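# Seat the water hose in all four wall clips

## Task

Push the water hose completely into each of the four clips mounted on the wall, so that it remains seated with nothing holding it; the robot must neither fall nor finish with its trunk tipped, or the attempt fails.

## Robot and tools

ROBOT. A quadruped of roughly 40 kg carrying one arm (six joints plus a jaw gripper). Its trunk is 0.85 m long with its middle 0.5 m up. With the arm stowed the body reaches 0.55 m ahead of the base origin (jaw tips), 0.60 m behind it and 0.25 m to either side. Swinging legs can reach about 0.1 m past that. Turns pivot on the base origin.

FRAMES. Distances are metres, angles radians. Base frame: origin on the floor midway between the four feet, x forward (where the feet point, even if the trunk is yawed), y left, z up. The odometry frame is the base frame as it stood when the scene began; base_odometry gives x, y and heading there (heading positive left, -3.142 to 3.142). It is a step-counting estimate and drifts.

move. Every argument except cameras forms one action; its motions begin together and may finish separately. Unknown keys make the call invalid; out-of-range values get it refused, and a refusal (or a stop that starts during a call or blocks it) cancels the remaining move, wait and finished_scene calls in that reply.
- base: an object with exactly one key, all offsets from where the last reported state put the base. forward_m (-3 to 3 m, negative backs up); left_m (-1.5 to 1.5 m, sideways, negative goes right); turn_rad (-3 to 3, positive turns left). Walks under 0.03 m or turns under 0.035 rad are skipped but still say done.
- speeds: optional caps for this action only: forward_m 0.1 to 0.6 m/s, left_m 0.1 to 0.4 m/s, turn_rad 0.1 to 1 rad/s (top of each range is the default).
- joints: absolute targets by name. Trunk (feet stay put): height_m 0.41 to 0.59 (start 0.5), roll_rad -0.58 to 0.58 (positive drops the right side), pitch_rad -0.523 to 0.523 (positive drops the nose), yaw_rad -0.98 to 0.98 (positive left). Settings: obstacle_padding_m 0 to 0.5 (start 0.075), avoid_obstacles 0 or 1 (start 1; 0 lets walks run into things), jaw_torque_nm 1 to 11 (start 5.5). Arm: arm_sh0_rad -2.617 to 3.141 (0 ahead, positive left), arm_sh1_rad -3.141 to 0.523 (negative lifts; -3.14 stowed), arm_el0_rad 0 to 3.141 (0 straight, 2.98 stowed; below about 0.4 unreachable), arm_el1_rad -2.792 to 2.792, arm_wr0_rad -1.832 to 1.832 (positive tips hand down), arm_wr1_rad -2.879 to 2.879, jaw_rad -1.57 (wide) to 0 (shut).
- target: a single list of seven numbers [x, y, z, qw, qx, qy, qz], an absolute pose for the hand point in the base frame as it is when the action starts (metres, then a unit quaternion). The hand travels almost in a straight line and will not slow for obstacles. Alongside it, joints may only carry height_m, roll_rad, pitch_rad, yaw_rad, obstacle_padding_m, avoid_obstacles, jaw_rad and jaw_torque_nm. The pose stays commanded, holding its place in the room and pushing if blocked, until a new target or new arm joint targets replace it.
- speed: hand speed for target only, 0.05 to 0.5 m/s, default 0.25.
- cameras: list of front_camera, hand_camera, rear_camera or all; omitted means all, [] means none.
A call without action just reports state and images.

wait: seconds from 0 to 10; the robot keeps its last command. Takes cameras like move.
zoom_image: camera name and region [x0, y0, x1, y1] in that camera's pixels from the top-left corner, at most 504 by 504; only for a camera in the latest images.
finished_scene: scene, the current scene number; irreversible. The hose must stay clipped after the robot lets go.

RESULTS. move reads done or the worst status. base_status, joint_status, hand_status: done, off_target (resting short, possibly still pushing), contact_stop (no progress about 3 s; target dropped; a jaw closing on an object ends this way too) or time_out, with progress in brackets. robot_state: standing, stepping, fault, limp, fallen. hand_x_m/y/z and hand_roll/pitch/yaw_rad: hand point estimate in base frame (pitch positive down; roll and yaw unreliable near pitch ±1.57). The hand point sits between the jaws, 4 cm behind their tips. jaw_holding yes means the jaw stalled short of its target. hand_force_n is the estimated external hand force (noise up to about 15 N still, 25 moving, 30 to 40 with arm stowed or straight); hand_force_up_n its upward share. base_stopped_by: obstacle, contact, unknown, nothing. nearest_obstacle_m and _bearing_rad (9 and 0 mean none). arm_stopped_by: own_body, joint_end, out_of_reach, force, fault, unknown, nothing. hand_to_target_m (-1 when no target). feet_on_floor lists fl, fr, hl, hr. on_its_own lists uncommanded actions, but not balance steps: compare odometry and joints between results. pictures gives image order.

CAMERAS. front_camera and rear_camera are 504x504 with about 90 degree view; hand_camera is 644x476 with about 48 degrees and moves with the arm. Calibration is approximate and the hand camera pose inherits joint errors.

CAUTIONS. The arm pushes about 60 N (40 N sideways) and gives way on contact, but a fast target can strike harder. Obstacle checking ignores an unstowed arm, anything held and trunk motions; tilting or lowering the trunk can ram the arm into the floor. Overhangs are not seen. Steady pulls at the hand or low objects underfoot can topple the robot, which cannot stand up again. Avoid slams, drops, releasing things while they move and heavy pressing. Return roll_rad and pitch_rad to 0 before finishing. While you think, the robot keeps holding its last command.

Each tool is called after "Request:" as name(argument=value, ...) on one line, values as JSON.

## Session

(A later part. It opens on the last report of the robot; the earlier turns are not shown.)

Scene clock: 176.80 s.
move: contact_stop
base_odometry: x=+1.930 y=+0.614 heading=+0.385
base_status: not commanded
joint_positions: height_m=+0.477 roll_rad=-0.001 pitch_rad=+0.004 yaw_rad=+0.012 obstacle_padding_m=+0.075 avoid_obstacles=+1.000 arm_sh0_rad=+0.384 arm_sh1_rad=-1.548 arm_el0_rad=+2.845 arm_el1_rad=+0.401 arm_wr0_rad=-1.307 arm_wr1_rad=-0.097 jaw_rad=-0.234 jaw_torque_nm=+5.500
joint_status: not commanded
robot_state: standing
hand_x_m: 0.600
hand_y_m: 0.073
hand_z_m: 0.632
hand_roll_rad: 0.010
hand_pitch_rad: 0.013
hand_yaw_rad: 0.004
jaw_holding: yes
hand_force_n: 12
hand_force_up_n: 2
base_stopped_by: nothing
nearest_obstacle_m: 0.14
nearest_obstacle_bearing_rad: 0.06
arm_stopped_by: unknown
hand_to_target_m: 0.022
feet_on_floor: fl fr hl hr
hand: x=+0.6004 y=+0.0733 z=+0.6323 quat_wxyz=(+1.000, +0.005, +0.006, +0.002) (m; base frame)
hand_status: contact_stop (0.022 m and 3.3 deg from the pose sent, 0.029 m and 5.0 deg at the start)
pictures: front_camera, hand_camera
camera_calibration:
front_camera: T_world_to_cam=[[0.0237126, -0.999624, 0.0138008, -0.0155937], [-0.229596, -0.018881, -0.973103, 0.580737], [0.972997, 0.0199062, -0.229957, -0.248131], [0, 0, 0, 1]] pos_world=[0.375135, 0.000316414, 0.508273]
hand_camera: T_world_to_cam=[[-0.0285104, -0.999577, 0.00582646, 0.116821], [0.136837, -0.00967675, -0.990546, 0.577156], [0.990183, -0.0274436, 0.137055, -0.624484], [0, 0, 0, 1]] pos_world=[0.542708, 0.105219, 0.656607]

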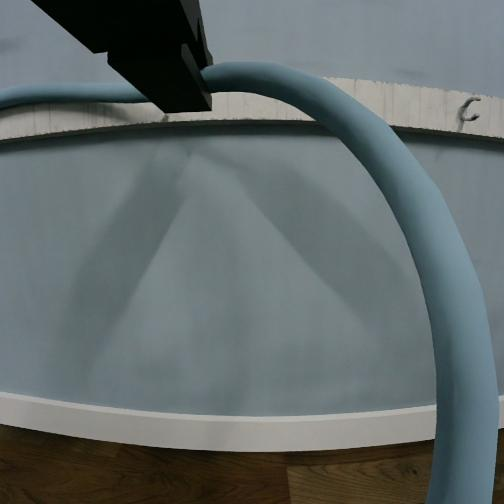

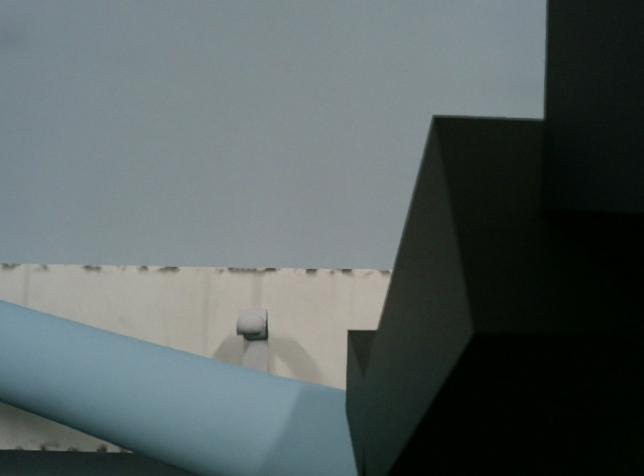

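Request:
move(target=[0.640, 0.118, 0.647, 0.9994, 0, 0.0, 0.033], speed=0.12, cameras=["front_camera", "hand_camera"])

Scene clock: 181.83 s.
move: contact_stop
base_odometry: x=+1.930 y=+0.614 heading=+0.385
base_status: not commanded
joint_positions: height_m=+0.477 roll_rad=-0.002 pitch_rad=+0.004 yaw_rad=+0.012 obstacle_padding_m=+0.075 avoid_obstacles=+1.000 arm_sh0_rad=+0.371 arm_sh1_rad=-1.523 arm_el0_rad=+2.767 arm_el1_rad=+0.386 arm_wr0_rad=-1.261 arm_wr1_rad=-0.094 jaw_rad=-0.234 jaw_torque_nm=+5.500
joint_status: not commanded
robot_state: standing
hand_x_m: 0.625
hand_y_m: 0.083
hand_z_m: 0.643
hand_roll_rad: 0.029
hand_pitch_rad: 0.006
hand_yaw_rad: 0.012
jaw_holding: yes
hand_force_n: 19
hand_force_up_n: 0
base_stopped_by: nothing
nearest_obstacle_m: 0.14
nearest_obstacle_bearing_rad: 0.06
arm_stopped_by: unknown
hand_to_target_m: 0.038
feet_on_floor: fl fr hl hr
hand: x=+0.6246 y=+0.0829 z=+0.6435 quat_wxyz=(+1.000, +0.014, +0.003, +0.006) (m; base frame)
hand_status: contact_stop (0.038 m and 3.5 deg from the pose sent, 0.062 m and 3.7 deg at the start)
pictures: front_camera, hand_camera
camera_calibration:
front_camera: T_world_to_cam=[[0.02443, -0.9996, 0.0142518, -0.016328], [-0.229562, -0.0194844, -0.973099, 0.580045], [0.972987, 0.0205012, -0.229946, -0.245717], [0, 0, 0, 1]] pos_world=[0.372634, 0.0000178141, 0.508172]
hand_camera: T_world_to_cam=[[-0.0201975, -0.999716, -0.0126791, 0.133815], [0.143329, 0.00965543, -0.989628, 0.57866], [0.989469, -0.0218053, 0.143094, -0.65361], [0, 0, 0, 1]] pos_world=[0.566491, 0.113938, 0.667882]

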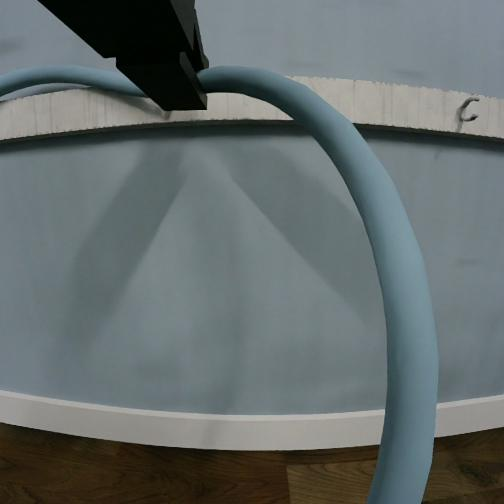

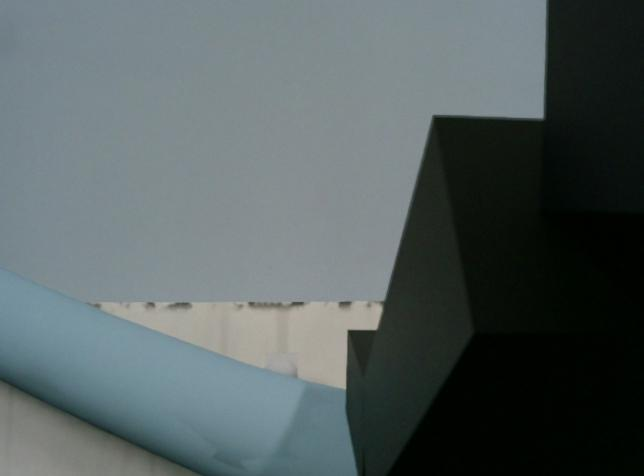

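Request:
move(target=[0.730, 0.116, 0.640, 0.9994, 0, 0.0, 0.033], speed=0.1, cameras=["front_camera", "hand_camera"])

Scene clock: 186.33 s.
move: contact_stop
base_odometry: x=+1.930 y=+0.614 heading=+0.385
base_status: not commanded
joint_positions: height_m=+0.477 roll_rad=+0.002 pitch_rad=+0.003 yaw_rad=+0.003 obstacle_padding_m=+0.075 avoid_obstacles=+1.000 arm_sh0_rad=+0.329 arm_sh1_rad=-1.416 arm_el0_rad=+2.644 arm_el1_rad=+0.316 arm_wr0_rad=-1.252 arm_wr1_rad=-0.078 jaw_rad=-0.232 jaw_torque_nm=+5.500
joint_status: not commanded
robot_state: standing
hand_x_m: 0.661
hand_y_m: 0.083
hand_z_m: 0.645
hand_roll_rad: 0.031
hand_pitch_rad: -0.007
hand_yaw_rad: 0.028
jaw_holding: yes
hand_force_n: 44
hand_force_up_n: 4
base_stopped_by: nothing
nearest_obstacle_m: 0.14
nearest_obstacle_bearing_rad: 0.06
arm_stopped_by: unknown
hand_to_target_m: 0.077
feet_on_floor: fl fr hl hr
hand: x=+0.6611 y=+0.0832 z=+0.6453 quat_wxyz=(+1.000, +0.016, -0.003, +0.014) (m; base frame)
hand_status: contact_stop (0.077 m and 2.9 deg from the pose sent, 0.111 m and 3.5 deg at the start)
pictures: front_camera, hand_camera
camera_calibration:
front_camera: T_world_to_cam=[[0.0156079, -0.999816, 0.0111471, -0.0180685], [-0.229115, -0.014428, -0.973293, 0.57803], [0.973274, 0.0126371, -0.229298, -0.239939], [0, 0, 0, 1]] pos_world=[0.366243, -0.0066932, 0.507776]
hand_camera: T_world_to_cam=[[-0.00438521, -0.999862, -0.016053, 0.126779], [0.156086, 0.0151721, -0.987627, 0.565066], [0.987734, -0.00683661, 0.155998, -0.698466], [0, 0, 0, 1]] pos_world=[0.602256, 0.113413, 0.669069]

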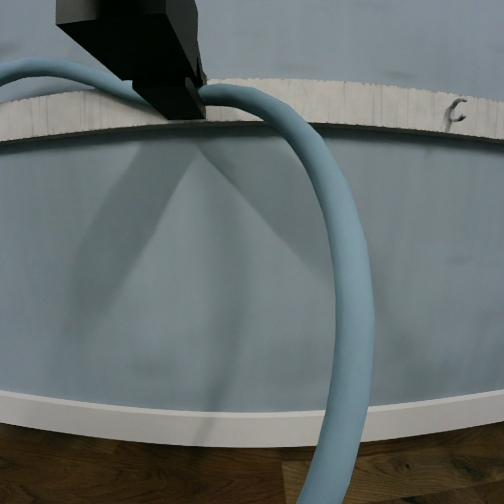

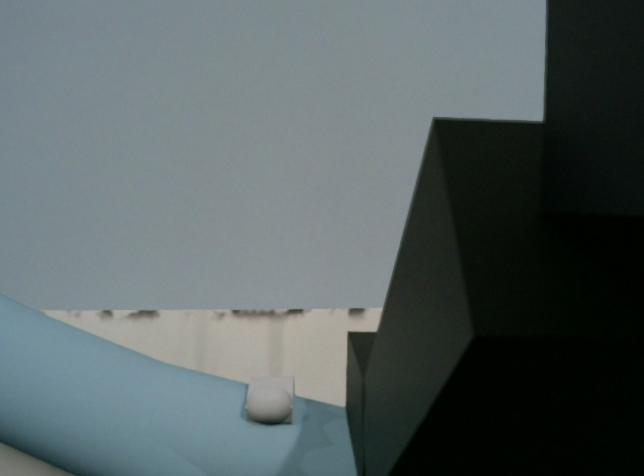

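Request:
move(target=[0.790, 0.112, 0.632, 0.9994, 0, 0.0, 0.033], speed=0.12, cameras=["front_camera", "hand_camera"])

Scene clock: 190.43 s.
move: contact_stop
base_odometry: x=+1.930 y=+0.614 heading=+0.385
base_status: not commanded
joint_positions: height_m=+0.476 roll_rad=+0.002 pitch_rad=+0.002 yaw_rad=+0.003 obstacle_padding_m=+0.075 avoid_obstacles=+1.000 arm_sh0_rad=+0.290 arm_sh1_rad=-1.379 arm_el0_rad=+2.596 arm_el1_rad=+0.271 arm_wr0_rad=-1.247 arm_wr1_rad=-0.060 jaw_rad=-0.232 jaw_torque_nm=+5.500
joint_status: not commanded
robot_state: standing
hand_x_m: 0.676
hand_y_m: 0.079
hand_z_m: 0.648
hand_roll_rad: 0.038
hand_pitch_rad: -0.019
hand_yaw_rad: 0.032
jaw_holding: yes
hand_force_n: 61
hand_force_up_n: 9
base_stopped_by: nothing
nearest_obstacle_m: 0.14
nearest_obstacle_bearing_rad: 0.06
arm_stopped_by: force
hand_to_target_m: 0.120
feet_on_floor: fl fr hl hr
hand: x=+0.6759 y=+0.0786 z=+0.6480 quat_wxyz=(+1.000, +0.019, -0.009, +0.016) (m; base frame)
hand_status: contact_stop (0.120 m and 3.1 deg from the pose sent, 0.133 m and 2.9 deg at the start)
pictures: front_camera, hand_camera
camera_calibration:
front_camera: T_world_to_cam=[[0.0151774, -0.999832, 0.0102385, -0.0177948], [-0.227753, -0.0134274, -0.973626, 0.576763], [0.973601, 0.0124453, -0.227919, -0.237172], [0, 0, 0, 1]] pos_world=[0.36254, -0.00709574, 0.507678]
hand_camera: T_world_to_cam=[[-0.0000129975, -0.999725, -0.0234698, 0.12411], [0.167247, 0.0231371, -0.985644, 0.555882], [0.985915, -0.00393806, 0.1672, -0.71972], [0, 0, 0, 1]] pos_world=[0.616615, 0.10838, 0.671151]

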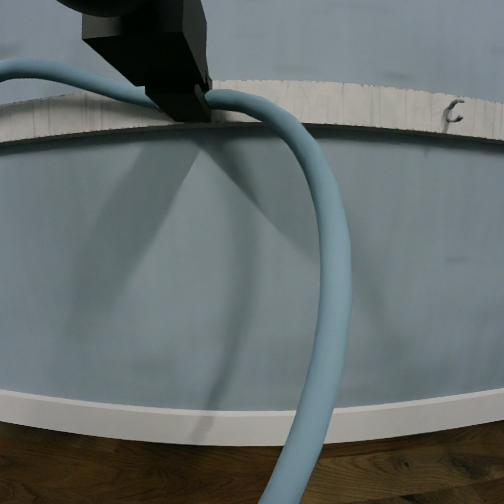

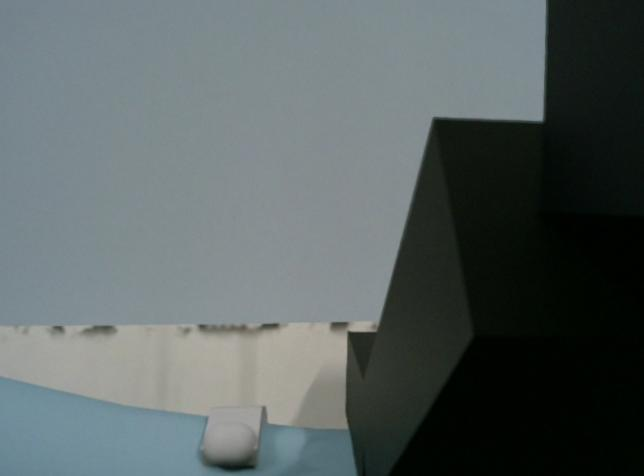

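Request:
move(target=[0.672, 0.080, 0.642, 0.9999, 0, 0, 0.012], joints={"jaw_rad": -0.6}, cameras=["hand_camera"])

Scene clock: 191.80 s.
move: off_target
base_odometry: x=+1.930 y=+0.614 heading=+0.385
base_status: not commanded
joint_positions: height_m=+0.478 roll_rad=+0.000 pitch_rad=+0.003 yaw_rad=+0.010 obstacle_padding_m=+0.075 avoid_obstacles=+1.000 arm_sh0_rad=+0.291 arm_sh1_rad=-1.376 arm_el0_rad=+2.619 arm_el1_rad=+0.293 arm_wr0_rad=-1.209 arm_wr1_rad=-0.090 jaw_rad=-0.599 jaw_torque_nm=+5.500
joint_status: all done
robot_state: standing
hand_x_m: 0.670
hand_y_m: 0.081
hand_z_m: 0.631
hand_roll_rad: 0.006
hand_pitch_rad: 0.046
hand_yaw_rad: 0.022
jaw_holding: no
hand_force_n: 8
hand_force_up_n: -7
base_stopped_by: nothing
nearest_obstacle_m: 0.14
nearest_obstacle_bearing_rad: 0.06
arm_stopped_by: nothing
hand_to_target_m: 0.011
feet_on_floor: fl fr hl hr
hand: x=+0.6703 y=+0.0809 z=+0.6307 quat_wxyz=(+1.000, +0.003, +0.023, +0.011) (m; base frame)
hand_status: off_target (0.011 m and 2.7 deg from the pose sent, 0.007 m and 2.5 deg at the start)
pictures: hand_camera
camera_calibration:
hand_camera: T_world_to_cam=[[-0.00953907, -0.999896, 0.010779, 0.110783], [0.10382, -0.0117116, -0.994527, 0.590624], [0.99455, -0.00836779, 0.103921, -0.676817], [0, 0, 0, 1]] pos_world=[0.612866, 0.112025, 0.656533]

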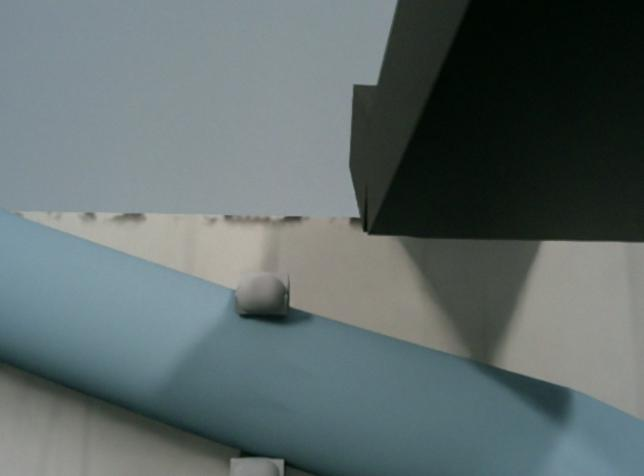

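Request:
move(target=[0.560, 0.060, 0.660, 1, 0, 0, 0], speed=0.25, cameras=["front_camera", "hand_camera"])

Scene clock: 193.87 s.
move: done
base_odometry: x=+1.931 y=+0.615 heading=+0.385
base_status: not commanded
joint_positions: height_m=+0.478 roll_rad=+0.000 pitch_rad=+0.002 yaw_rad=+0.010 obstacle_padding_m=+0.075 avoid_obstacles=+1.000 arm_sh0_rad=+0.396 arm_sh1_rad=-1.859 arm_el0_rad=+2.982 arm_el1_rad=+0.456 arm_wr0_rad=-1.163 arm_wr1_rad=-0.193 jaw_rad=-0.600 jaw_torque_nm=+5.500
joint_status: not commanded
robot_state: standing
hand_x_m: 0.566
hand_y_m: 0.056
hand_z_m: 0.659
hand_roll_rad: 0.003
hand_pitch_rad: 0.000
hand_yaw_rad: -0.015
jaw_holding: no
hand_force_n: 0
hand_force_up_n: 0
base_stopped_by: nothing
nearest_obstacle_m: 0.14
nearest_obstacle_bearing_rad: 0.06
arm_stopped_by: nothing
hand_to_target_m: 0.007
feet_on_floor: fl fr hl hr
hand: x=+0.5655 y=+0.0563 z=+0.6593 quat_wxyz=(+1.000, +0.001, +0.000, -0.007) (m; base frame)
hand_status: done (0.007 m and 0.9 deg from the pose sent, 0.116 m and 2.9 deg at the start)
pictures: front_camera, hand_camera
camera_calibration:
front_camera: T_world_to_cam=[[0.0220629, -0.999677, 0.0125756, -0.0127947], [-0.227577, -0.0172703, -0.973607, 0.582537], [0.97351, 0.0186186, -0.227884, -0.254725], [0, 0, 0, 1]] pos_world=[0.380832, 0.00201259, 0.509275]
hand_camera: T_world_to_cam=[[-0.0472945, -0.998794, 0.0132078, 0.104278], [0.149837, -0.0201668, -0.988505, 0.60041], [0.987579, -0.0447718, 0.15061, -0.600727], [0, 0, 0, 1]] pos_world=[0.508234, 0.0893647, 0.682606]

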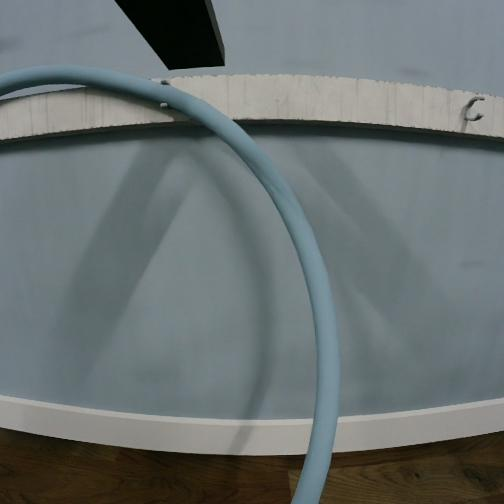

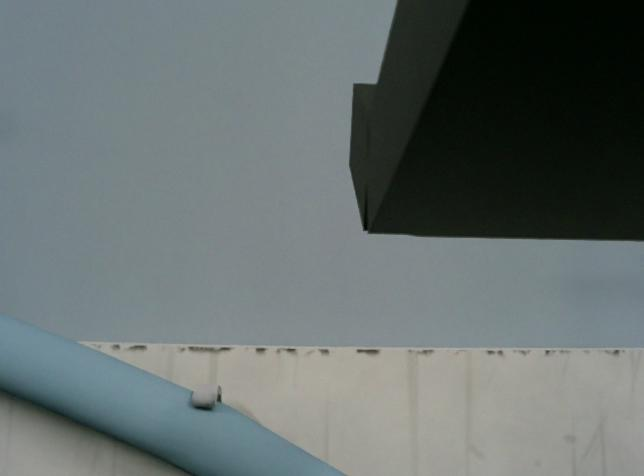

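Request:
move(target=[0.600, -0.095, 0.268, 0.7776, 0.6288, 0, 0], joints={"jaw_rad": -0.7}, speed=0.25, cameras=["front_camera", "hand_camera"])

Scene clock: 200.17 s.
move: contact_stop
base_odometry: x=+1.930 y=+0.615 heading=+0.385
base_status: not commanded
joint_positions: height_m=+0.478 roll_rad=+0.000 pitch_rad=+0.003 yaw_rad=+0.009 obstacle_padding_m=+0.075 avoid_obstacles=+1.000 arm_sh0_rad=+0.094 arm_sh1_rad=-1.638 arm_el0_rad=+3.018 arm_el1_rad=+0.087 arm_wr0_rad=-1.452 arm_wr1_rad=+1.340 jaw_rad=-0.700 jaw_torque_nm=+5.500
joint_status: all done
robot_state: standing
hand_x_m: 0.557
hand_y_m: 0.019
hand_z_m: 0.635
hand_roll_rad: 1.358
hand_pitch_rad: -0.071
hand_yaw_rad: 0.011
jaw_holding: no
hand_force_n: 6
hand_force_up_n: 3
base_stopped_by: nothing
nearest_obstacle_m: 0.14
nearest_obstacle_bearing_rad: 0.06
arm_stopped_by: own_body
hand_to_target_m: 0.387
feet_on_floor: fl fr hl hr
hand: x=+0.5570 y=+0.0193 z=+0.6349 quat_wxyz=(+0.778, +0.628, -0.024, +0.027) (m; base frame)
hand_status: contact_stop (0.387 m and 4.1 deg from the pose sent, 0.421 m and 77.8 deg at the start)
pictures: front_camera, hand_camera
camera_calibration:
front_camera: T_world_to_cam=[[0.0214212, -0.999689, 0.0128, -0.0101394], [-0.228979, -0.0173684, -0.973276, 0.582254], [0.973196, 0.0179178, -0.22928, -0.253181], [0, 0, 0, 1]] pos_world=[0.379936, 0.00451303, 0.508774]
hand_camera: T_world_to_cam=[[0.0332845, -0.224219, -0.97397, 0.632743], [0.151236, 0.964419, -0.216852, 0.0669908], [0.987937, -0.140081, 0.06601, -0.534761], [0, 0, 0, 1]] pos_world=[0.497118, 0.00235575, 0.666099]

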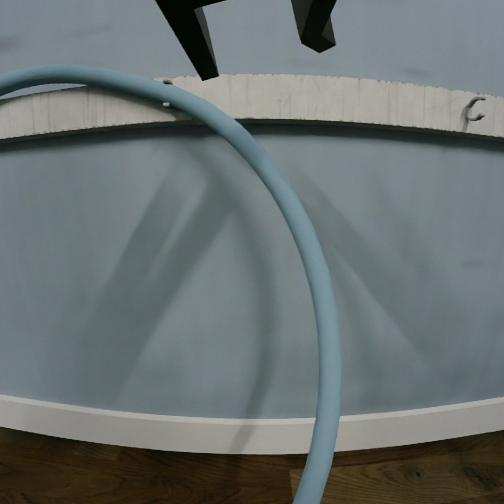

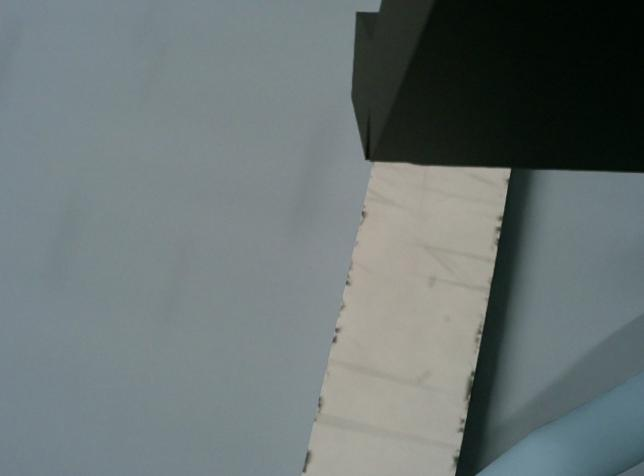

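Request:
move(base={"left_m": -0.4}, target=[0.545, 0.05, 0.60, 0.7776, 0.6288, 0, 0], speed=0.2, cameras=["front_camera", "hand_camera"])

Scene clock: 206.07 s.
move: done
base_odometry: x=+2.083 y=+0.244 heading=+0.383
base_status: done
joint_positions: height_m=+0.477 roll_rad=-0.001 pitch_rad=+0.004 yaw_rad=-0.001 obstacle_padding_m=+0.075 avoid_obstacles=+1.000 arm_sh0_rad=+1.350 arm_sh1_rad=-0.811 arm_el0_rad=+1.842 arm_el1_rad=+1.366 arm_wr0_rad=-1.456 arm_wr1_rad=+0.831 jaw_rad=-0.700 jaw_torque_nm=+5.500
joint_status: not commanded
robot_state: standing
hand_x_m: 0.540
hand_y_m: 0.447
hand_z_m: 0.603
hand_roll_rad: 1.362
hand_pitch_rad: -0.001
hand_yaw_rad: 0.008
jaw_holding: no
hand_force_n: 3
hand_force_up_n: 1
base_stopped_by: nothing
nearest_obstacle_m: 0.08
nearest_obstacle_bearing_rad: 0.57
arm_stopped_by: nothing
hand_to_target_m: 0.007
feet_on_floor: fl fr hl hr
hand: x=+0.5398 y=+0.4468 z=+0.6030 quat_wxyz=(+0.777, +0.630, +0.002, +0.003) (m; base frame)
hand_status: done (0.007 m and 0.3 deg from the pose sent, 0.048 m and 4.1 deg at the start)
pictures: front_camera, hand_camera
camera_calibration:
front_camera: T_world_to_cam=[[0.0108028, -0.999845, 0.0138767, -0.0601166], [-0.229813, -0.0159885, -0.973103, 0.580751], [0.973175, 0.00732315, -0.22995, -0.250456], [0, 0, 0, 1]] pos_world=[0.377851, -0.0489878, 0.508372]
hand_camera: T_world_to_cam=[[-0.0319478, -0.224388, -0.973976, 0.733103], [0.140722, 0.963757, -0.22665, -0.336668], [0.989534, -0.144301, 0.000786481, -0.415843], [0, 0, 0, 1]] pos_world=[0.482288, 0.428959, 0.638046]

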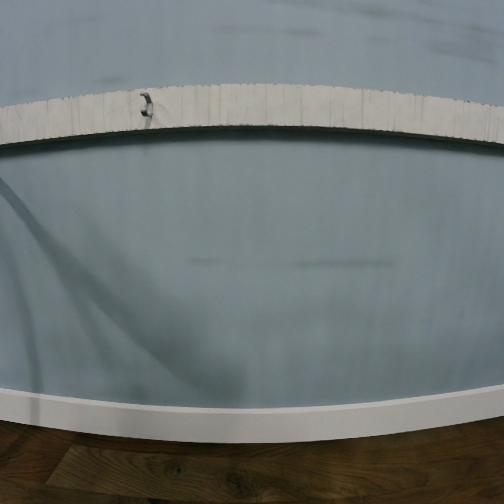

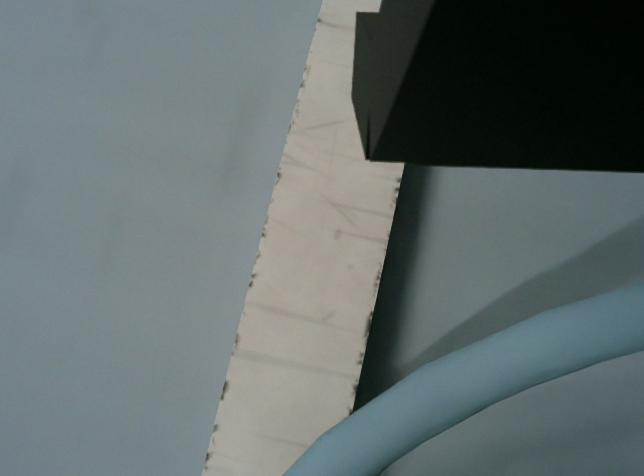

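Request:
move(target=[0.595, 0.308, 0.270, 0.7776, 0.6288, 0, 0], speed=0.25, cameras=["front_camera", "hand_camera"])

Scene clock: 208.70 s.
move: done
base_odometry: x=+2.082 y=+0.244 heading=+0.383
base_status: not commanded
joint_positions: height_m=+0.478 roll_rad=+0.001 pitch_rad=+0.002 yaw_rad=-0.001 obstacle_padding_m=+0.075 avoid_obstacles=+1.000 arm_sh0_rad=+1.112 arm_sh1_rad=-0.054 arm_el0_rad=+1.689 arm_el1_rad=+1.106 arm_wr0_rad=-1.593 arm_wr1_rad=+1.396 jaw_rad=-0.700 jaw_torque_nm=+5.500
joint_status: not commanded
robot_state: standing
hand_x_m: 0.590
hand_y_m: 0.306
hand_z_m: 0.274
hand_roll_rad: 1.343
hand_pitch_rad: 0.009
hand_yaw_rad: 0.001
jaw_holding: no
hand_force_n: 6
hand_force_up_n: 3
base_stopped_by: nothing
nearest_obstacle_m: 0.08
nearest_obstacle_bearing_rad: 0.57
arm_stopped_by: nothing
hand_to_target_m: 0.007
feet_on_floor: fl fr hl hr
hand: x=+0.5902 y=+0.3065 z=+0.2744 quat_wxyz=(+0.783, +0.622, +0.004, -0.002) (m; base frame)
hand_status: done (0.007 m and 1.1 deg from the pose sent, 0.365 m and 0.5 deg at the start)
pictures: front_camera, hand_camera
camera_calibration:
front_camera: T_world_to_cam=[[0.0110723, -0.999867, 0.0119804, -0.0529653], [-0.228666, -0.0141955, -0.973401, 0.579104], [0.973442, 0.00803826, -0.228793, -0.241966], [0, 0, 0, 1]] pos_world=[0.368548, -0.0427926, 0.508975]
hand_camera: T_world_to_cam=[[-0.0447928, -0.241991, -0.969244, 0.395082], [0.143412, 0.958611, -0.245963, -0.277442], [0.988649, -0.150019, -0.00823442, -0.480633], [0, 0, 0, 1]] pos_world=[0.532663, 0.289461, 0.310732]

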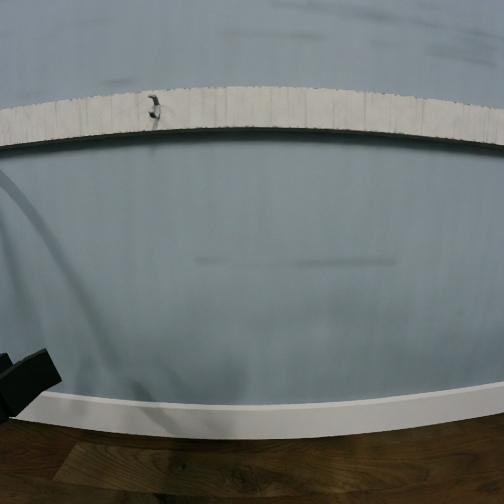

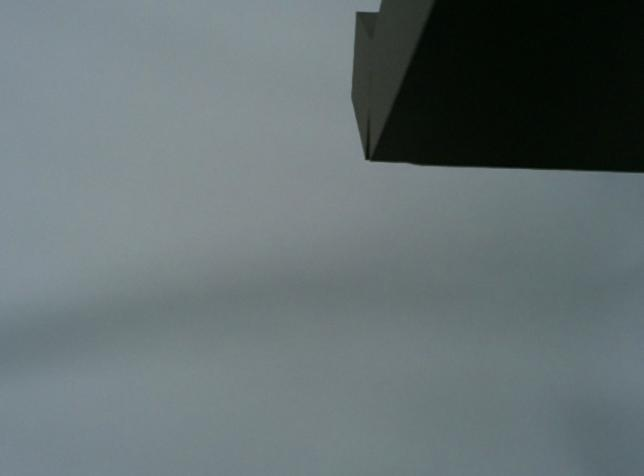

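Request:
move(target=[0.555, 0.345, 0.272, 0.7776, 0.6288, 0, 0], speed=0.2, cameras=["hand_camera", "front_camera"])

Scene clock: 211.43 s.
move: done
base_odometry: x=+2.082 y=+0.244 heading=+0.383
base_status: not commanded
joint_positions: height_m=+0.478 roll_rad=+0.000 pitch_rad=+0.002 yaw_rad=-0.003 obstacle_padding_m=+0.075 avoid_obstacles=+1.000 arm_sh0_rad=+1.238 arm_sh1_rad=-0.043 arm_el0_rad=+1.633 arm_el1_rad=+1.240 arm_wr0_rad=-1.579 arm_wr1_rad=+1.371 jaw_rad=-0.700 jaw_torque_nm=+5.500
joint_status: not commanded
robot_state: standing
hand_x_m: 0.557
hand_y_m: 0.337
hand_z_m: 0.275
hand_roll_rad: 1.358
hand_pitch_rad: 0.000
hand_yaw_rad: -0.010
jaw_holding: no
hand_force_n: 5
hand_force_up_n: 2
base_stopped_by: nothing
nearest_obstacle_m: 0.08
nearest_obstacle_bearing_rad: 0.57
arm_stopped_by: nothing
hand_to_target_m: 0.009
feet_on_floor: fl fr hl hr
hand: x=+0.5570 y=+0.3372 z=+0.2754 quat_wxyz=(+0.778, +0.628, -0.003, -0.004) (m; base frame)
hand_status: done (0.009 m and 0.6 deg from the pose sent, 0.052 m and 1.1 deg at the start)
pictures: front_camera, hand_camera
camera_calibration:
front_camera: T_world_to_cam=[[0.00882499, -0.999883, 0.0124902, -0.0562381], [-0.228392, -0.014176, -0.973466, 0.580131], [0.973529, 0.00573818, -0.22849, -0.246686], [0, 0, 0, 1]] pos_world=[0.373149, -0.0465921, 0.509075]
hand_camera: T_world_to_cam=[[-0.0381262, -0.226965, -0.973156, 0.394386], [0.156269, 0.960528, -0.230142, -0.313845], [0.986978, -0.160848, -0.00115378, -0.440776], [0, 0, 0, 1]] pos_world=[0.499117, 0.320071, 0.311061]

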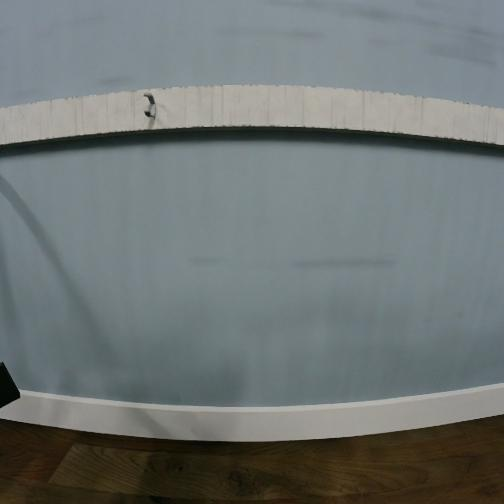

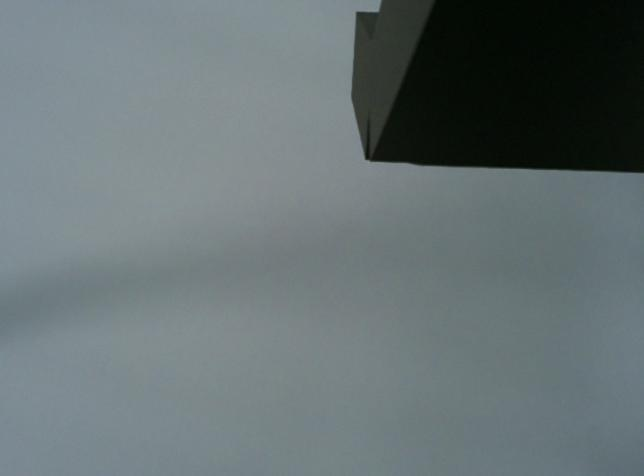

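Request:
move(joints={"yaw_rad": 0.4}, target=[0.53, 0.38, 0.28, 0.7776, 0.6288, 0, 0], speed=0.2, cameras=["hand_camera", "front_camera"])

Scene clock: 213.83 s.
move: done
base_odometry: x=+2.081 y=+0.246 heading=+0.412
base_status: not commanded
joint_positions: height_m=+0.479 roll_rad=+0.018 pitch_rad=-0.003 yaw_rad=+0.374 obstacle_padding_m=+0.075 avoid_obstacles=+1.000 arm_sh0_rad=+0.756 arm_sh1_rad=-0.034 arm_el0_rad=+1.804 arm_el1_rad=+1.165 arm_wr0_rad=-1.647 arm_wr1_rad=+1.511 jaw_rad=-0.700 jaw_torque_nm=+5.500
joint_status: all done
robot_state: standing
hand_x_m: 0.538
hand_y_m: 0.364
hand_z_m: 0.273
hand_roll_rad: 1.350
hand_pitch_rad: 0.006
hand_yaw_rad: -0.034
jaw_holding: no
hand_force_n: 2
hand_force_up_n: -1
base_stopped_by: nothing
nearest_obstacle_m: 0.08
nearest_obstacle_bearing_rad: 0.57
arm_stopped_by: nothing
hand_to_target_m: 0.008
feet_on_floor: fl fr hl hr
hand: x=+0.5381 y=+0.3642 z=+0.2729 quat_wxyz=(+0.780, +0.625, -0.008, -0.015) (m; base frame)
hand_status: done (0.008 m and 0.7 deg from the pose sent, 0.051 m and 0.6 deg at the start)
pictures: front_camera, hand_camera
camera_calibration:
front_camera: T_world_to_cam=[[0.376388, -0.926449, -0.00497237, -0.0153345], [-0.208946, -0.0796572, -0.974678, 0.579202], [0.902593, 0.367896, -0.22356, -0.232875], [0, 0, 0, 1]] pos_world=[0.336985, 0.117605, 0.512397]
hand_camera: T_world_to_cam=[[-0.0509887, -0.233376, -0.971049, 0.406128], [0.177512, 0.954714, -0.238771, -0.344392], [0.982797, -0.184547, -0.00725266, -0.405245], [0, 0, 0, 1]] pos_world=[0.480115, 0.34879, 0.3092]

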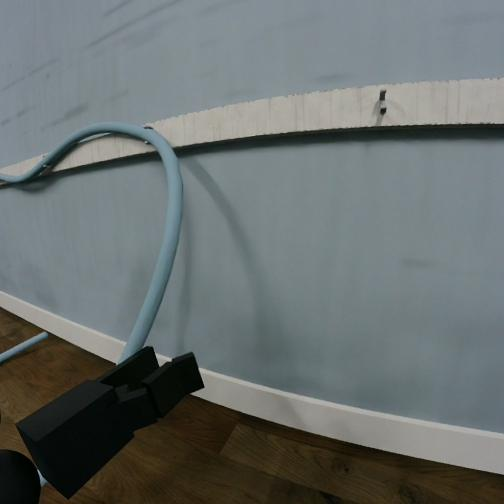

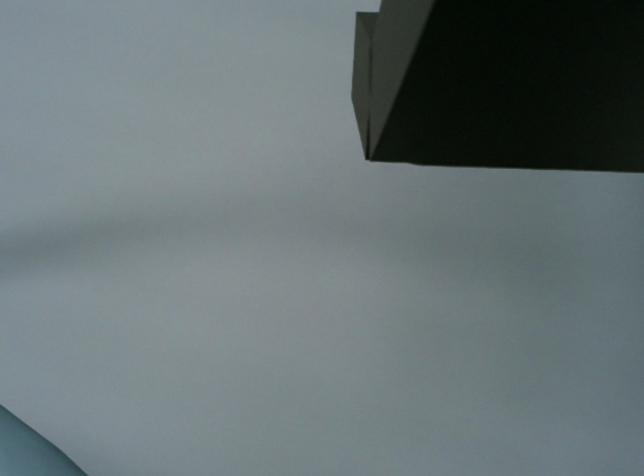

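Request:
move(target=[0.53, 0.47, 0.275, 0.5817, 0.8134, 0, 0], speed=0.2, cameras=["hand_camera", "front_camera"])

Scene clock: 217.73 s.
move: off_target
base_odometry: x=+2.081 y=+0.246 heading=+0.412
base_status: not commanded
joint_positions: height_m=+0.479 roll_rad=+0.017 pitch_rad=+0.001 yaw_rad=+0.377 obstacle_padding_m=+0.075 avoid_obstacles=+1.000 arm_sh0_rad=+0.864 arm_sh1_rad=-0.013 arm_el0_rad=+1.572 arm_el1_rad=+1.252 arm_wr0_rad=-1.559 arm_wr1_rad=+1.856 jaw_rad=-0.700 jaw_torque_nm=+5.500
joint_status: not commanded
robot_state: standing
hand_x_m: 0.529
hand_y_m: 0.458
hand_z_m: 0.271
hand_roll_rad: 1.887
hand_pitch_rad: 0.015
hand_yaw_rad: -0.015
jaw_holding: no
hand_force_n: 6
hand_force_up_n: 1
base_stopped_by: nothing
nearest_obstacle_m: 0.08
nearest_obstacle_bearing_rad: 0.57
arm_stopped_by: nothing
hand_to_target_m: 0.013
feet_on_floor: fl fr hl hr
hand: x=+0.5294 y=+0.4580 z=+0.2710 quat_wxyz=(+0.587, +0.810, -0.002, -0.011) (m; base frame)
hand_status: off_target (0.013 m and 1.4 deg from the pose sent, 0.106 m and 31.5 deg at the start)
pictures: front_camera, hand_camera
camera_calibration:
front_camera: T_world_to_cam=[[0.37949, -0.925187, -0.00398489, -0.0205397], [-0.211984, -0.0827568, -0.973763, 0.577491], [0.900583, 0.370378, -0.227531, -0.227937], [0, 0, 0, 1]] pos_world=[0.33549, 0.113211, 0.510395]
hand_camera: T_world_to_cam=[[-0.0484609, 0.295082, -0.954242, 0.177793], [0.165733, 0.944497, 0.283652, -0.563146], [0.984979, -0.144404, -0.0946761, -0.375357], [0, 0, 0, 1]] pos_world=[0.471666, 0.425223, 0.293858]

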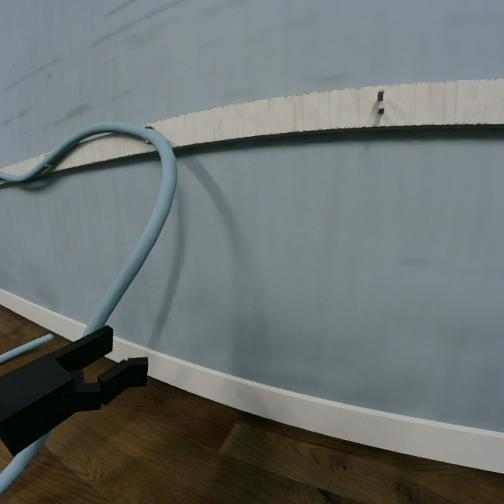

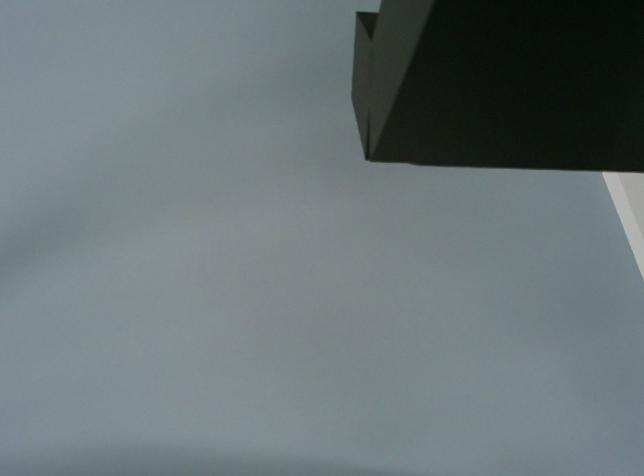

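Request:
zoom_image(camera="front_camera", region=[0, 100, 250, 350])

Request:
zoom_image(camera="front_camera", region=[0, 300, 200, 504])

Scaled by 2.016.

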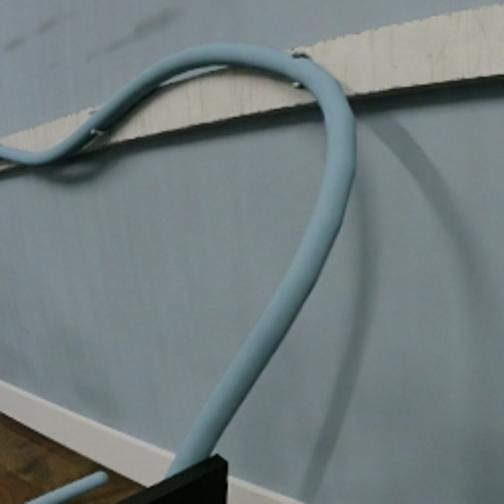

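Scaled by 2.471.

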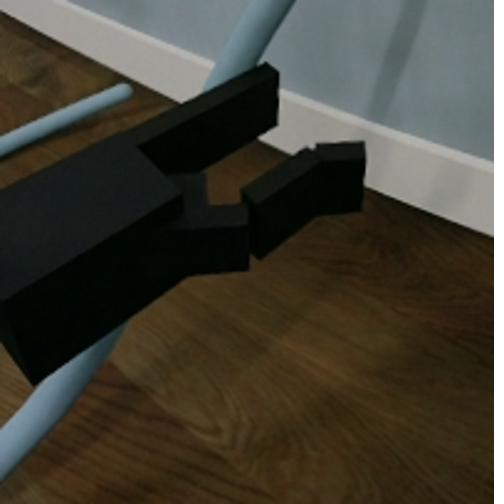

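Request:
move(target=[0.41, 0.42, 0.36, 0.5817, 0.8134, 0, 0], speed=0.2, cameras=["hand_camera", "front_camera"])

Scene clock: 221.33 s.
move: done
base_odometry: x=+2.083 y=+0.246 heading=+0.412
base_status: not commanded
joint_positions: height_m=+0.479 roll_rad=+0.018 pitch_rad=+0.001 yaw_rad=+0.378 obstacle_padding_m=+0.075 avoid_obstacles=+1.000 arm_sh0_rad=+1.181 arm_sh1_rad=-0.270 arm_el0_rad=+1.946 arm_el1_rad=+1.570 arm_wr0_rad=-1.577 arm_wr1_rad=+1.980 jaw_rad=-0.700 jaw_torque_nm=+5.500
joint_status: not commanded
robot_state: standing
hand_x_m: 0.413
hand_y_m: 0.418
hand_z_m: 0.354
hand_roll_rad: 1.897
hand_pitch_rad: 0.003
hand_yaw_rad: -0.015
jaw_holding: no
hand_force_n: 5
hand_force_up_n: -4
base_stopped_by: nothing
nearest_obstacle_m: 0.08
nearest_obstacle_bearing_rad: 0.57
arm_stopped_by: nothing
hand_to_target_m: 0.007
feet_on_floor: fl fr hl hr
hand: x=+0.4127 y=+0.4183 z=+0.3536 quat_wxyz=(+0.583, +0.812, -0.005, -0.006) (m; base frame)
hand_status: done (0.007 m and 0.9 deg from the pose sent, 0.154 m and 1.4 deg at the start)
pictures: front_camera, hand_camera
camera_calibration:
front_camera: T_world_to_cam=[[0.38012, -0.924925, -0.00484067, -0.0272598], [-0.212161, -0.0820964, -0.97378, 0.580777], [0.900276, 0.37118, -0.22744, -0.240159], [0, 0, 0, 1]] pos_world=[0.34979, 0.111609, 0.510796]
hand_camera: T_world_to_cam=[[-0.0360668, 0.303876, -0.952029, 0.253686], [0.161784, 0.941857, 0.2945, -0.530828], [0.986167, -0.143402, -0.0831322, -0.263817], [0, 0, 0, 1]] pos_world=[0.355197, 0.385044, 0.375914]

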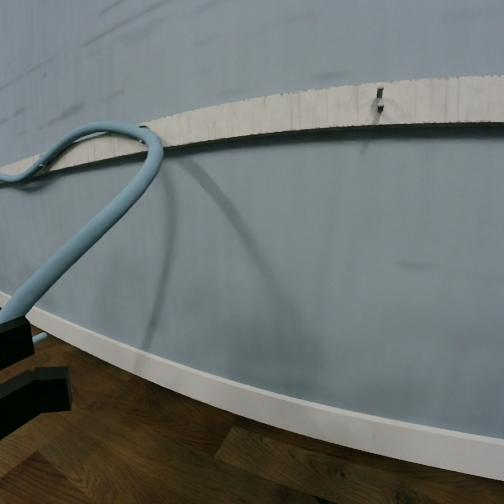

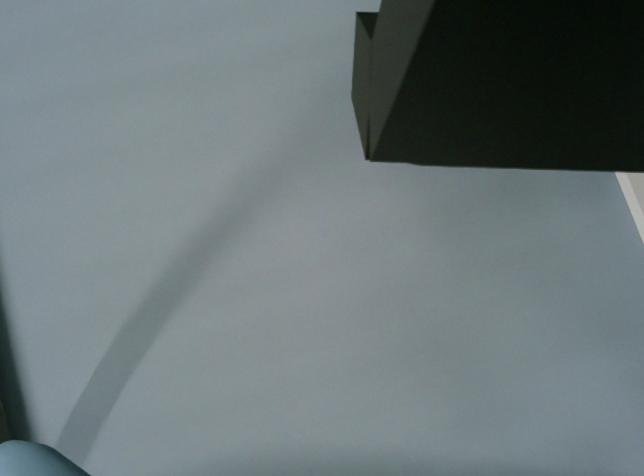

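Request:
move(target=[0.41, 0.32, 0.5, 0.6, 0.8, 0, 0], speed=0.2, cameras=["hand_camera", "front_camera"])

Scene clock: 223.67 s.
move: done
base_odometry: x=+2.083 y=+0.247 heading=+0.412
base_status: not commanded
joint_positions: height_m=+0.479 roll_rad=+0.016 pitch_rad=+0.000 yaw_rad=+0.384 obstacle_padding_m=+0.075 avoid_obstacles=+1.000 arm_sh0_rad=+1.183 arm_sh1_rad=-0.770 arm_el0_rad=+2.501 arm_el1_rad=+1.571 arm_wr0_rad=-1.579 arm_wr1_rad=+1.999 jaw_rad=-0.700 jaw_torque_nm=+5.500
joint_status: not commanded
robot_state: standing
hand_x_m: 0.413
hand_y_m: 0.324
hand_z_m: 0.496
hand_roll_rad: 1.858
hand_pitch_rad: -0.001
hand_yaw_rad: -0.009
jaw_holding: no
hand_force_n: 2
hand_force_up_n: -1
base_stopped_by: nothing
nearest_obstacle_m: 0.08
nearest_obstacle_bearing_rad: 0.57
arm_stopped_by: nothing
hand_to_target_m: 0.007
feet_on_floor: fl fr hl hr
hand: x=+0.4129 y=+0.3242 z=+0.4964 quat_wxyz=(+0.599, +0.801, -0.004, -0.002) (m; base frame)
hand_status: done (0.007 m and 0.5 deg from the pose sent, 0.176 m and 2.6 deg at the start)
pictures: front_camera, hand_camera
camera_calibration:
front_camera: T_world_to_cam=[[0.385496, -0.922705, -0.00294006, -0.0183352], [-0.210109, -0.0846779, -0.974004, 0.582271], [0.898469, 0.376093, -0.226512, -0.24761], [0, 0, 0, 1]] pos_world=[0.351878, 0.125512, 0.510994]
hand_camera: T_world_to_cam=[[-0.0341067, 0.266913, -0.963117, 0.434989], [0.154306, 0.953529, 0.258792, -0.467428], [0.987434, -0.139788, -0.073708, -0.272187], [0, 0, 0, 1]] pos_world=[0.35573, 0.291553, 0.519849]

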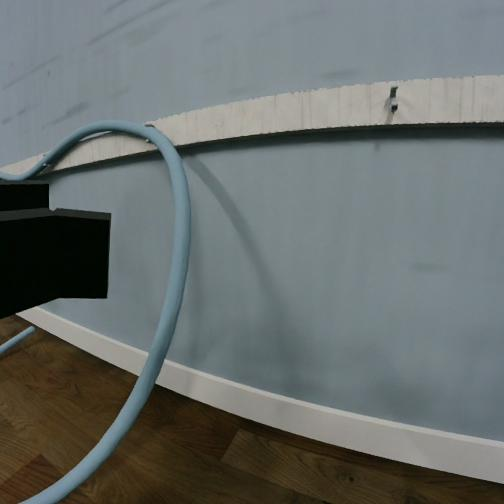

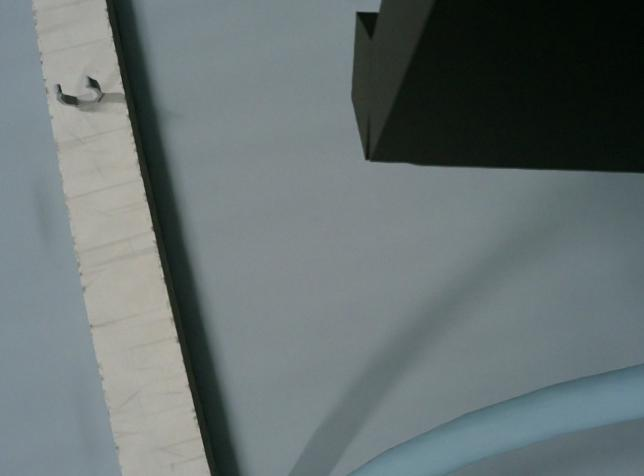

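Request:
zoom_image(camera="front_camera", region=[80, 250, 240, 410])

Request:
zoom_image(camera="front_camera", region=[0, 344, 160, 504])

Request:
zoom_image(camera="front_camera", region=[80, 100, 240, 260])

Scaled by 3.150.

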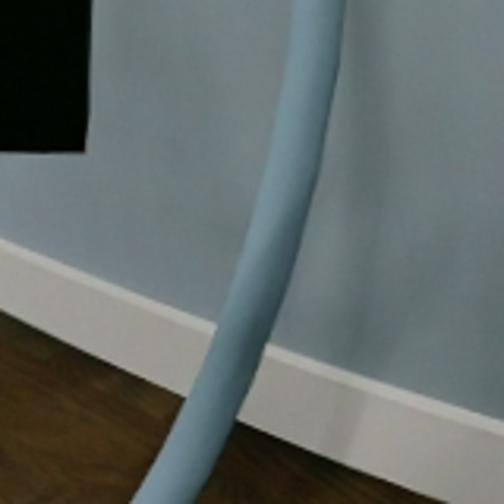

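Scaled by 3.150.

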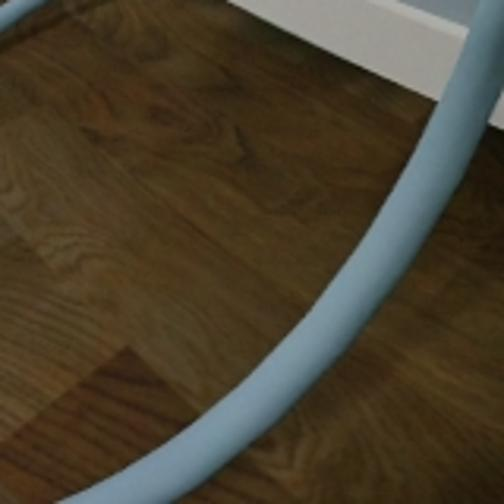

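Scaled by 3.150.

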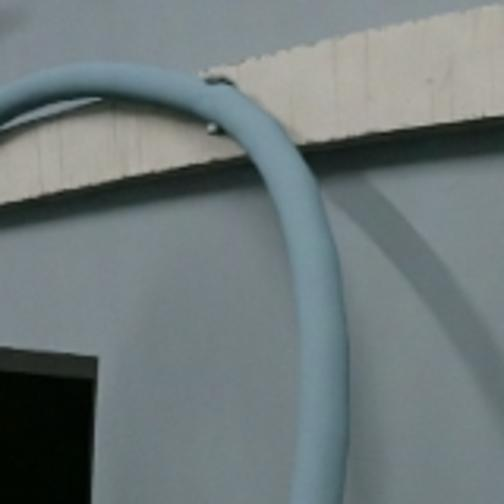

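Request:
move(target=[0.455, 0.385, 0.35, 0.6833, 0.6833, 0.1818, -0.1818], speed=0.2, cameras=["hand_camera", "front_camera"])

Scene clock: 226.90 s.
move: done
base_odometry: x=+2.083 y=+0.247 heading=+0.412
base_status: not commanded
joint_positions: height_m=+0.479 roll_rad=+0.017 pitch_rad=+0.001 yaw_rad=+0.381 obstacle_padding_m=+0.075 avoid_obstacles=+1.000 arm_sh0_rad=+0.977 arm_sh1_rad=-0.578 arm_el0_rad=+2.242 arm_el1_rad=+1.305 arm_wr0_rad=-1.086 arm_wr1_rad=+1.651 jaw_rad=-0.700 jaw_torque_nm=+5.500
joint_status: not commanded
robot_state: standing
hand_x_m: 0.447
hand_y_m: 0.385
hand_z_m: 0.351
hand_roll_rad: 1.570
hand_pitch_rad: 0.515
hand_yaw_rad: 0.009
jaw_holding: no
hand_force_n: 6
hand_force_up_n: 3
base_stopped_by: nothing
nearest_obstacle_m: 0.08
nearest_obstacle_bearing_rad: 0.57
arm_stopped_by: nothing
hand_to_target_m: 0.008
feet_on_floor: fl fr hl hr
hand: x=+0.4474 y=+0.3845 z=+0.3510 quat_wxyz=(+0.685, +0.683, +0.183, -0.177) (m; base frame)
hand_status: done (0.008 m and 0.6 deg from the pose sent, 0.164 m and 34.1 deg at the start)
pictures: front_camera, hand_camera
camera_calibration:
front_camera: T_world_to_cam=[[0.382824, -0.923813, -0.00386717, -0.0184175], [-0.21173, -0.0836637, -0.973741, 0.580418], [0.899231, 0.37359, -0.227628, -0.239475], [0, 0, 0, 1]] pos_world=[0.345285, 0.121011, 0.510594]
hand_camera: T_world_to_cam=[[-0.524021, -0.0243501, -0.851357, 0.571171], [0.108698, 0.989505, -0.095206, -0.361471], [0.844741, -0.14243, -0.515875, -0.0885303], [0, 0, 0, 1]] pos_world=[0.413381, 0.358977, 0.406186]

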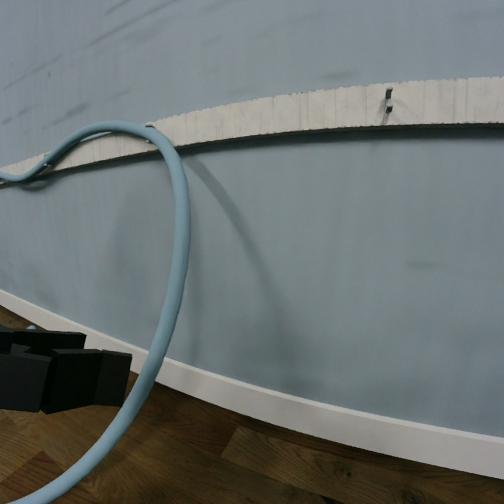

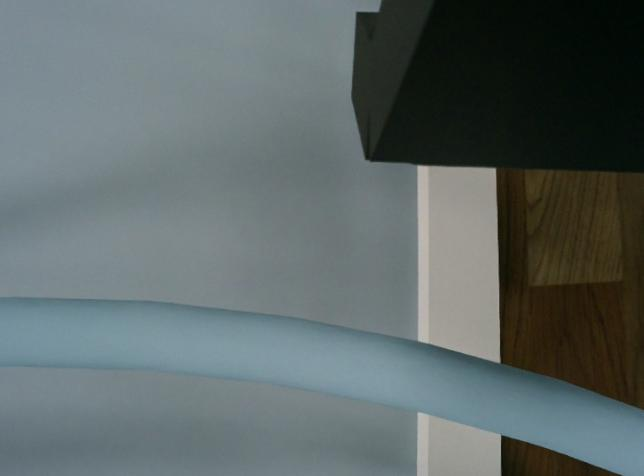

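Request:
move(target=[0.508, 0.39, 0.302, 0.582, 0.7723, 0.1533, -0.2034], speed=0.15, cameras=["hand_camera"])

Scene clock: 229.30 s.
move: done
base_odometry: x=+2.082 y=+0.247 heading=+0.412
base_status: not commanded
joint_positions: height_m=+0.478 roll_rad=+0.017 pitch_rad=+0.001 yaw_rad=+0.378 obstacle_padding_m=+0.075 avoid_obstacles=+1.000 arm_sh0_rad=+0.805 arm_sh1_rad=-0.435 arm_el0_rad=+2.100 arm_el1_rad=+1.137 arm_wr0_rad=-1.095 arm_wr1_rad=+1.914 jaw_rad=-0.700 jaw_torque_nm=+5.500
joint_status: not commanded
robot_state: standing
hand_x_m: 0.502
hand_y_m: 0.389
hand_z_m: 0.307
hand_roll_rad: 1.839
hand_pitch_rad: 0.520
hand_yaw_rad: 0.005
jaw_holding: no
hand_force_n: 7
hand_force_up_n: 4
base_stopped_by: nothing
nearest_obstacle_m: 0.08
nearest_obstacle_bearing_rad: 0.57
arm_stopped_by: nothing
hand_to_target_m: 0.009
feet_on_floor: fl fr hl hr
hand: x=+0.5015 y=+0.3892 z=+0.3074 quat_wxyz=(+0.586, +0.768, +0.158, -0.203) (m; base frame)
hand_status: done (0.009 m and 0.9 deg from the pose sent, 0.078 m and 16.3 deg at the start)
pictures: hand_camera
camera_calibration:
hand_camera: T_world_to_cam=[[-0.515886, 0.244033, -0.821163, 0.444525], [0.243428, 0.960812, 0.132603, -0.502495], [0.821343, -0.131486, -0.555074, -0.136347], [0, 0, 0, 1]] pos_world=[0.463633, 0.356397, 0.355977]

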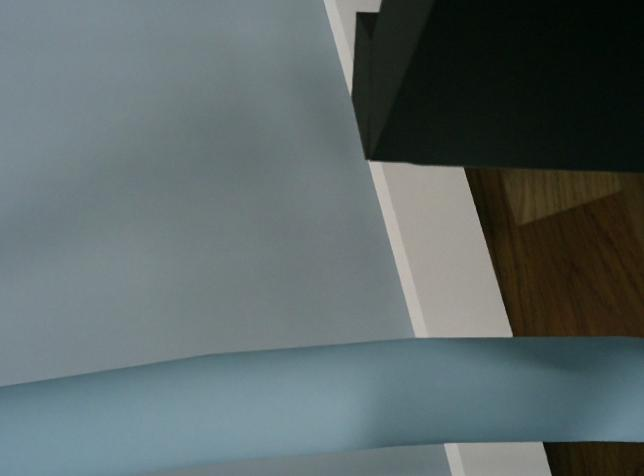

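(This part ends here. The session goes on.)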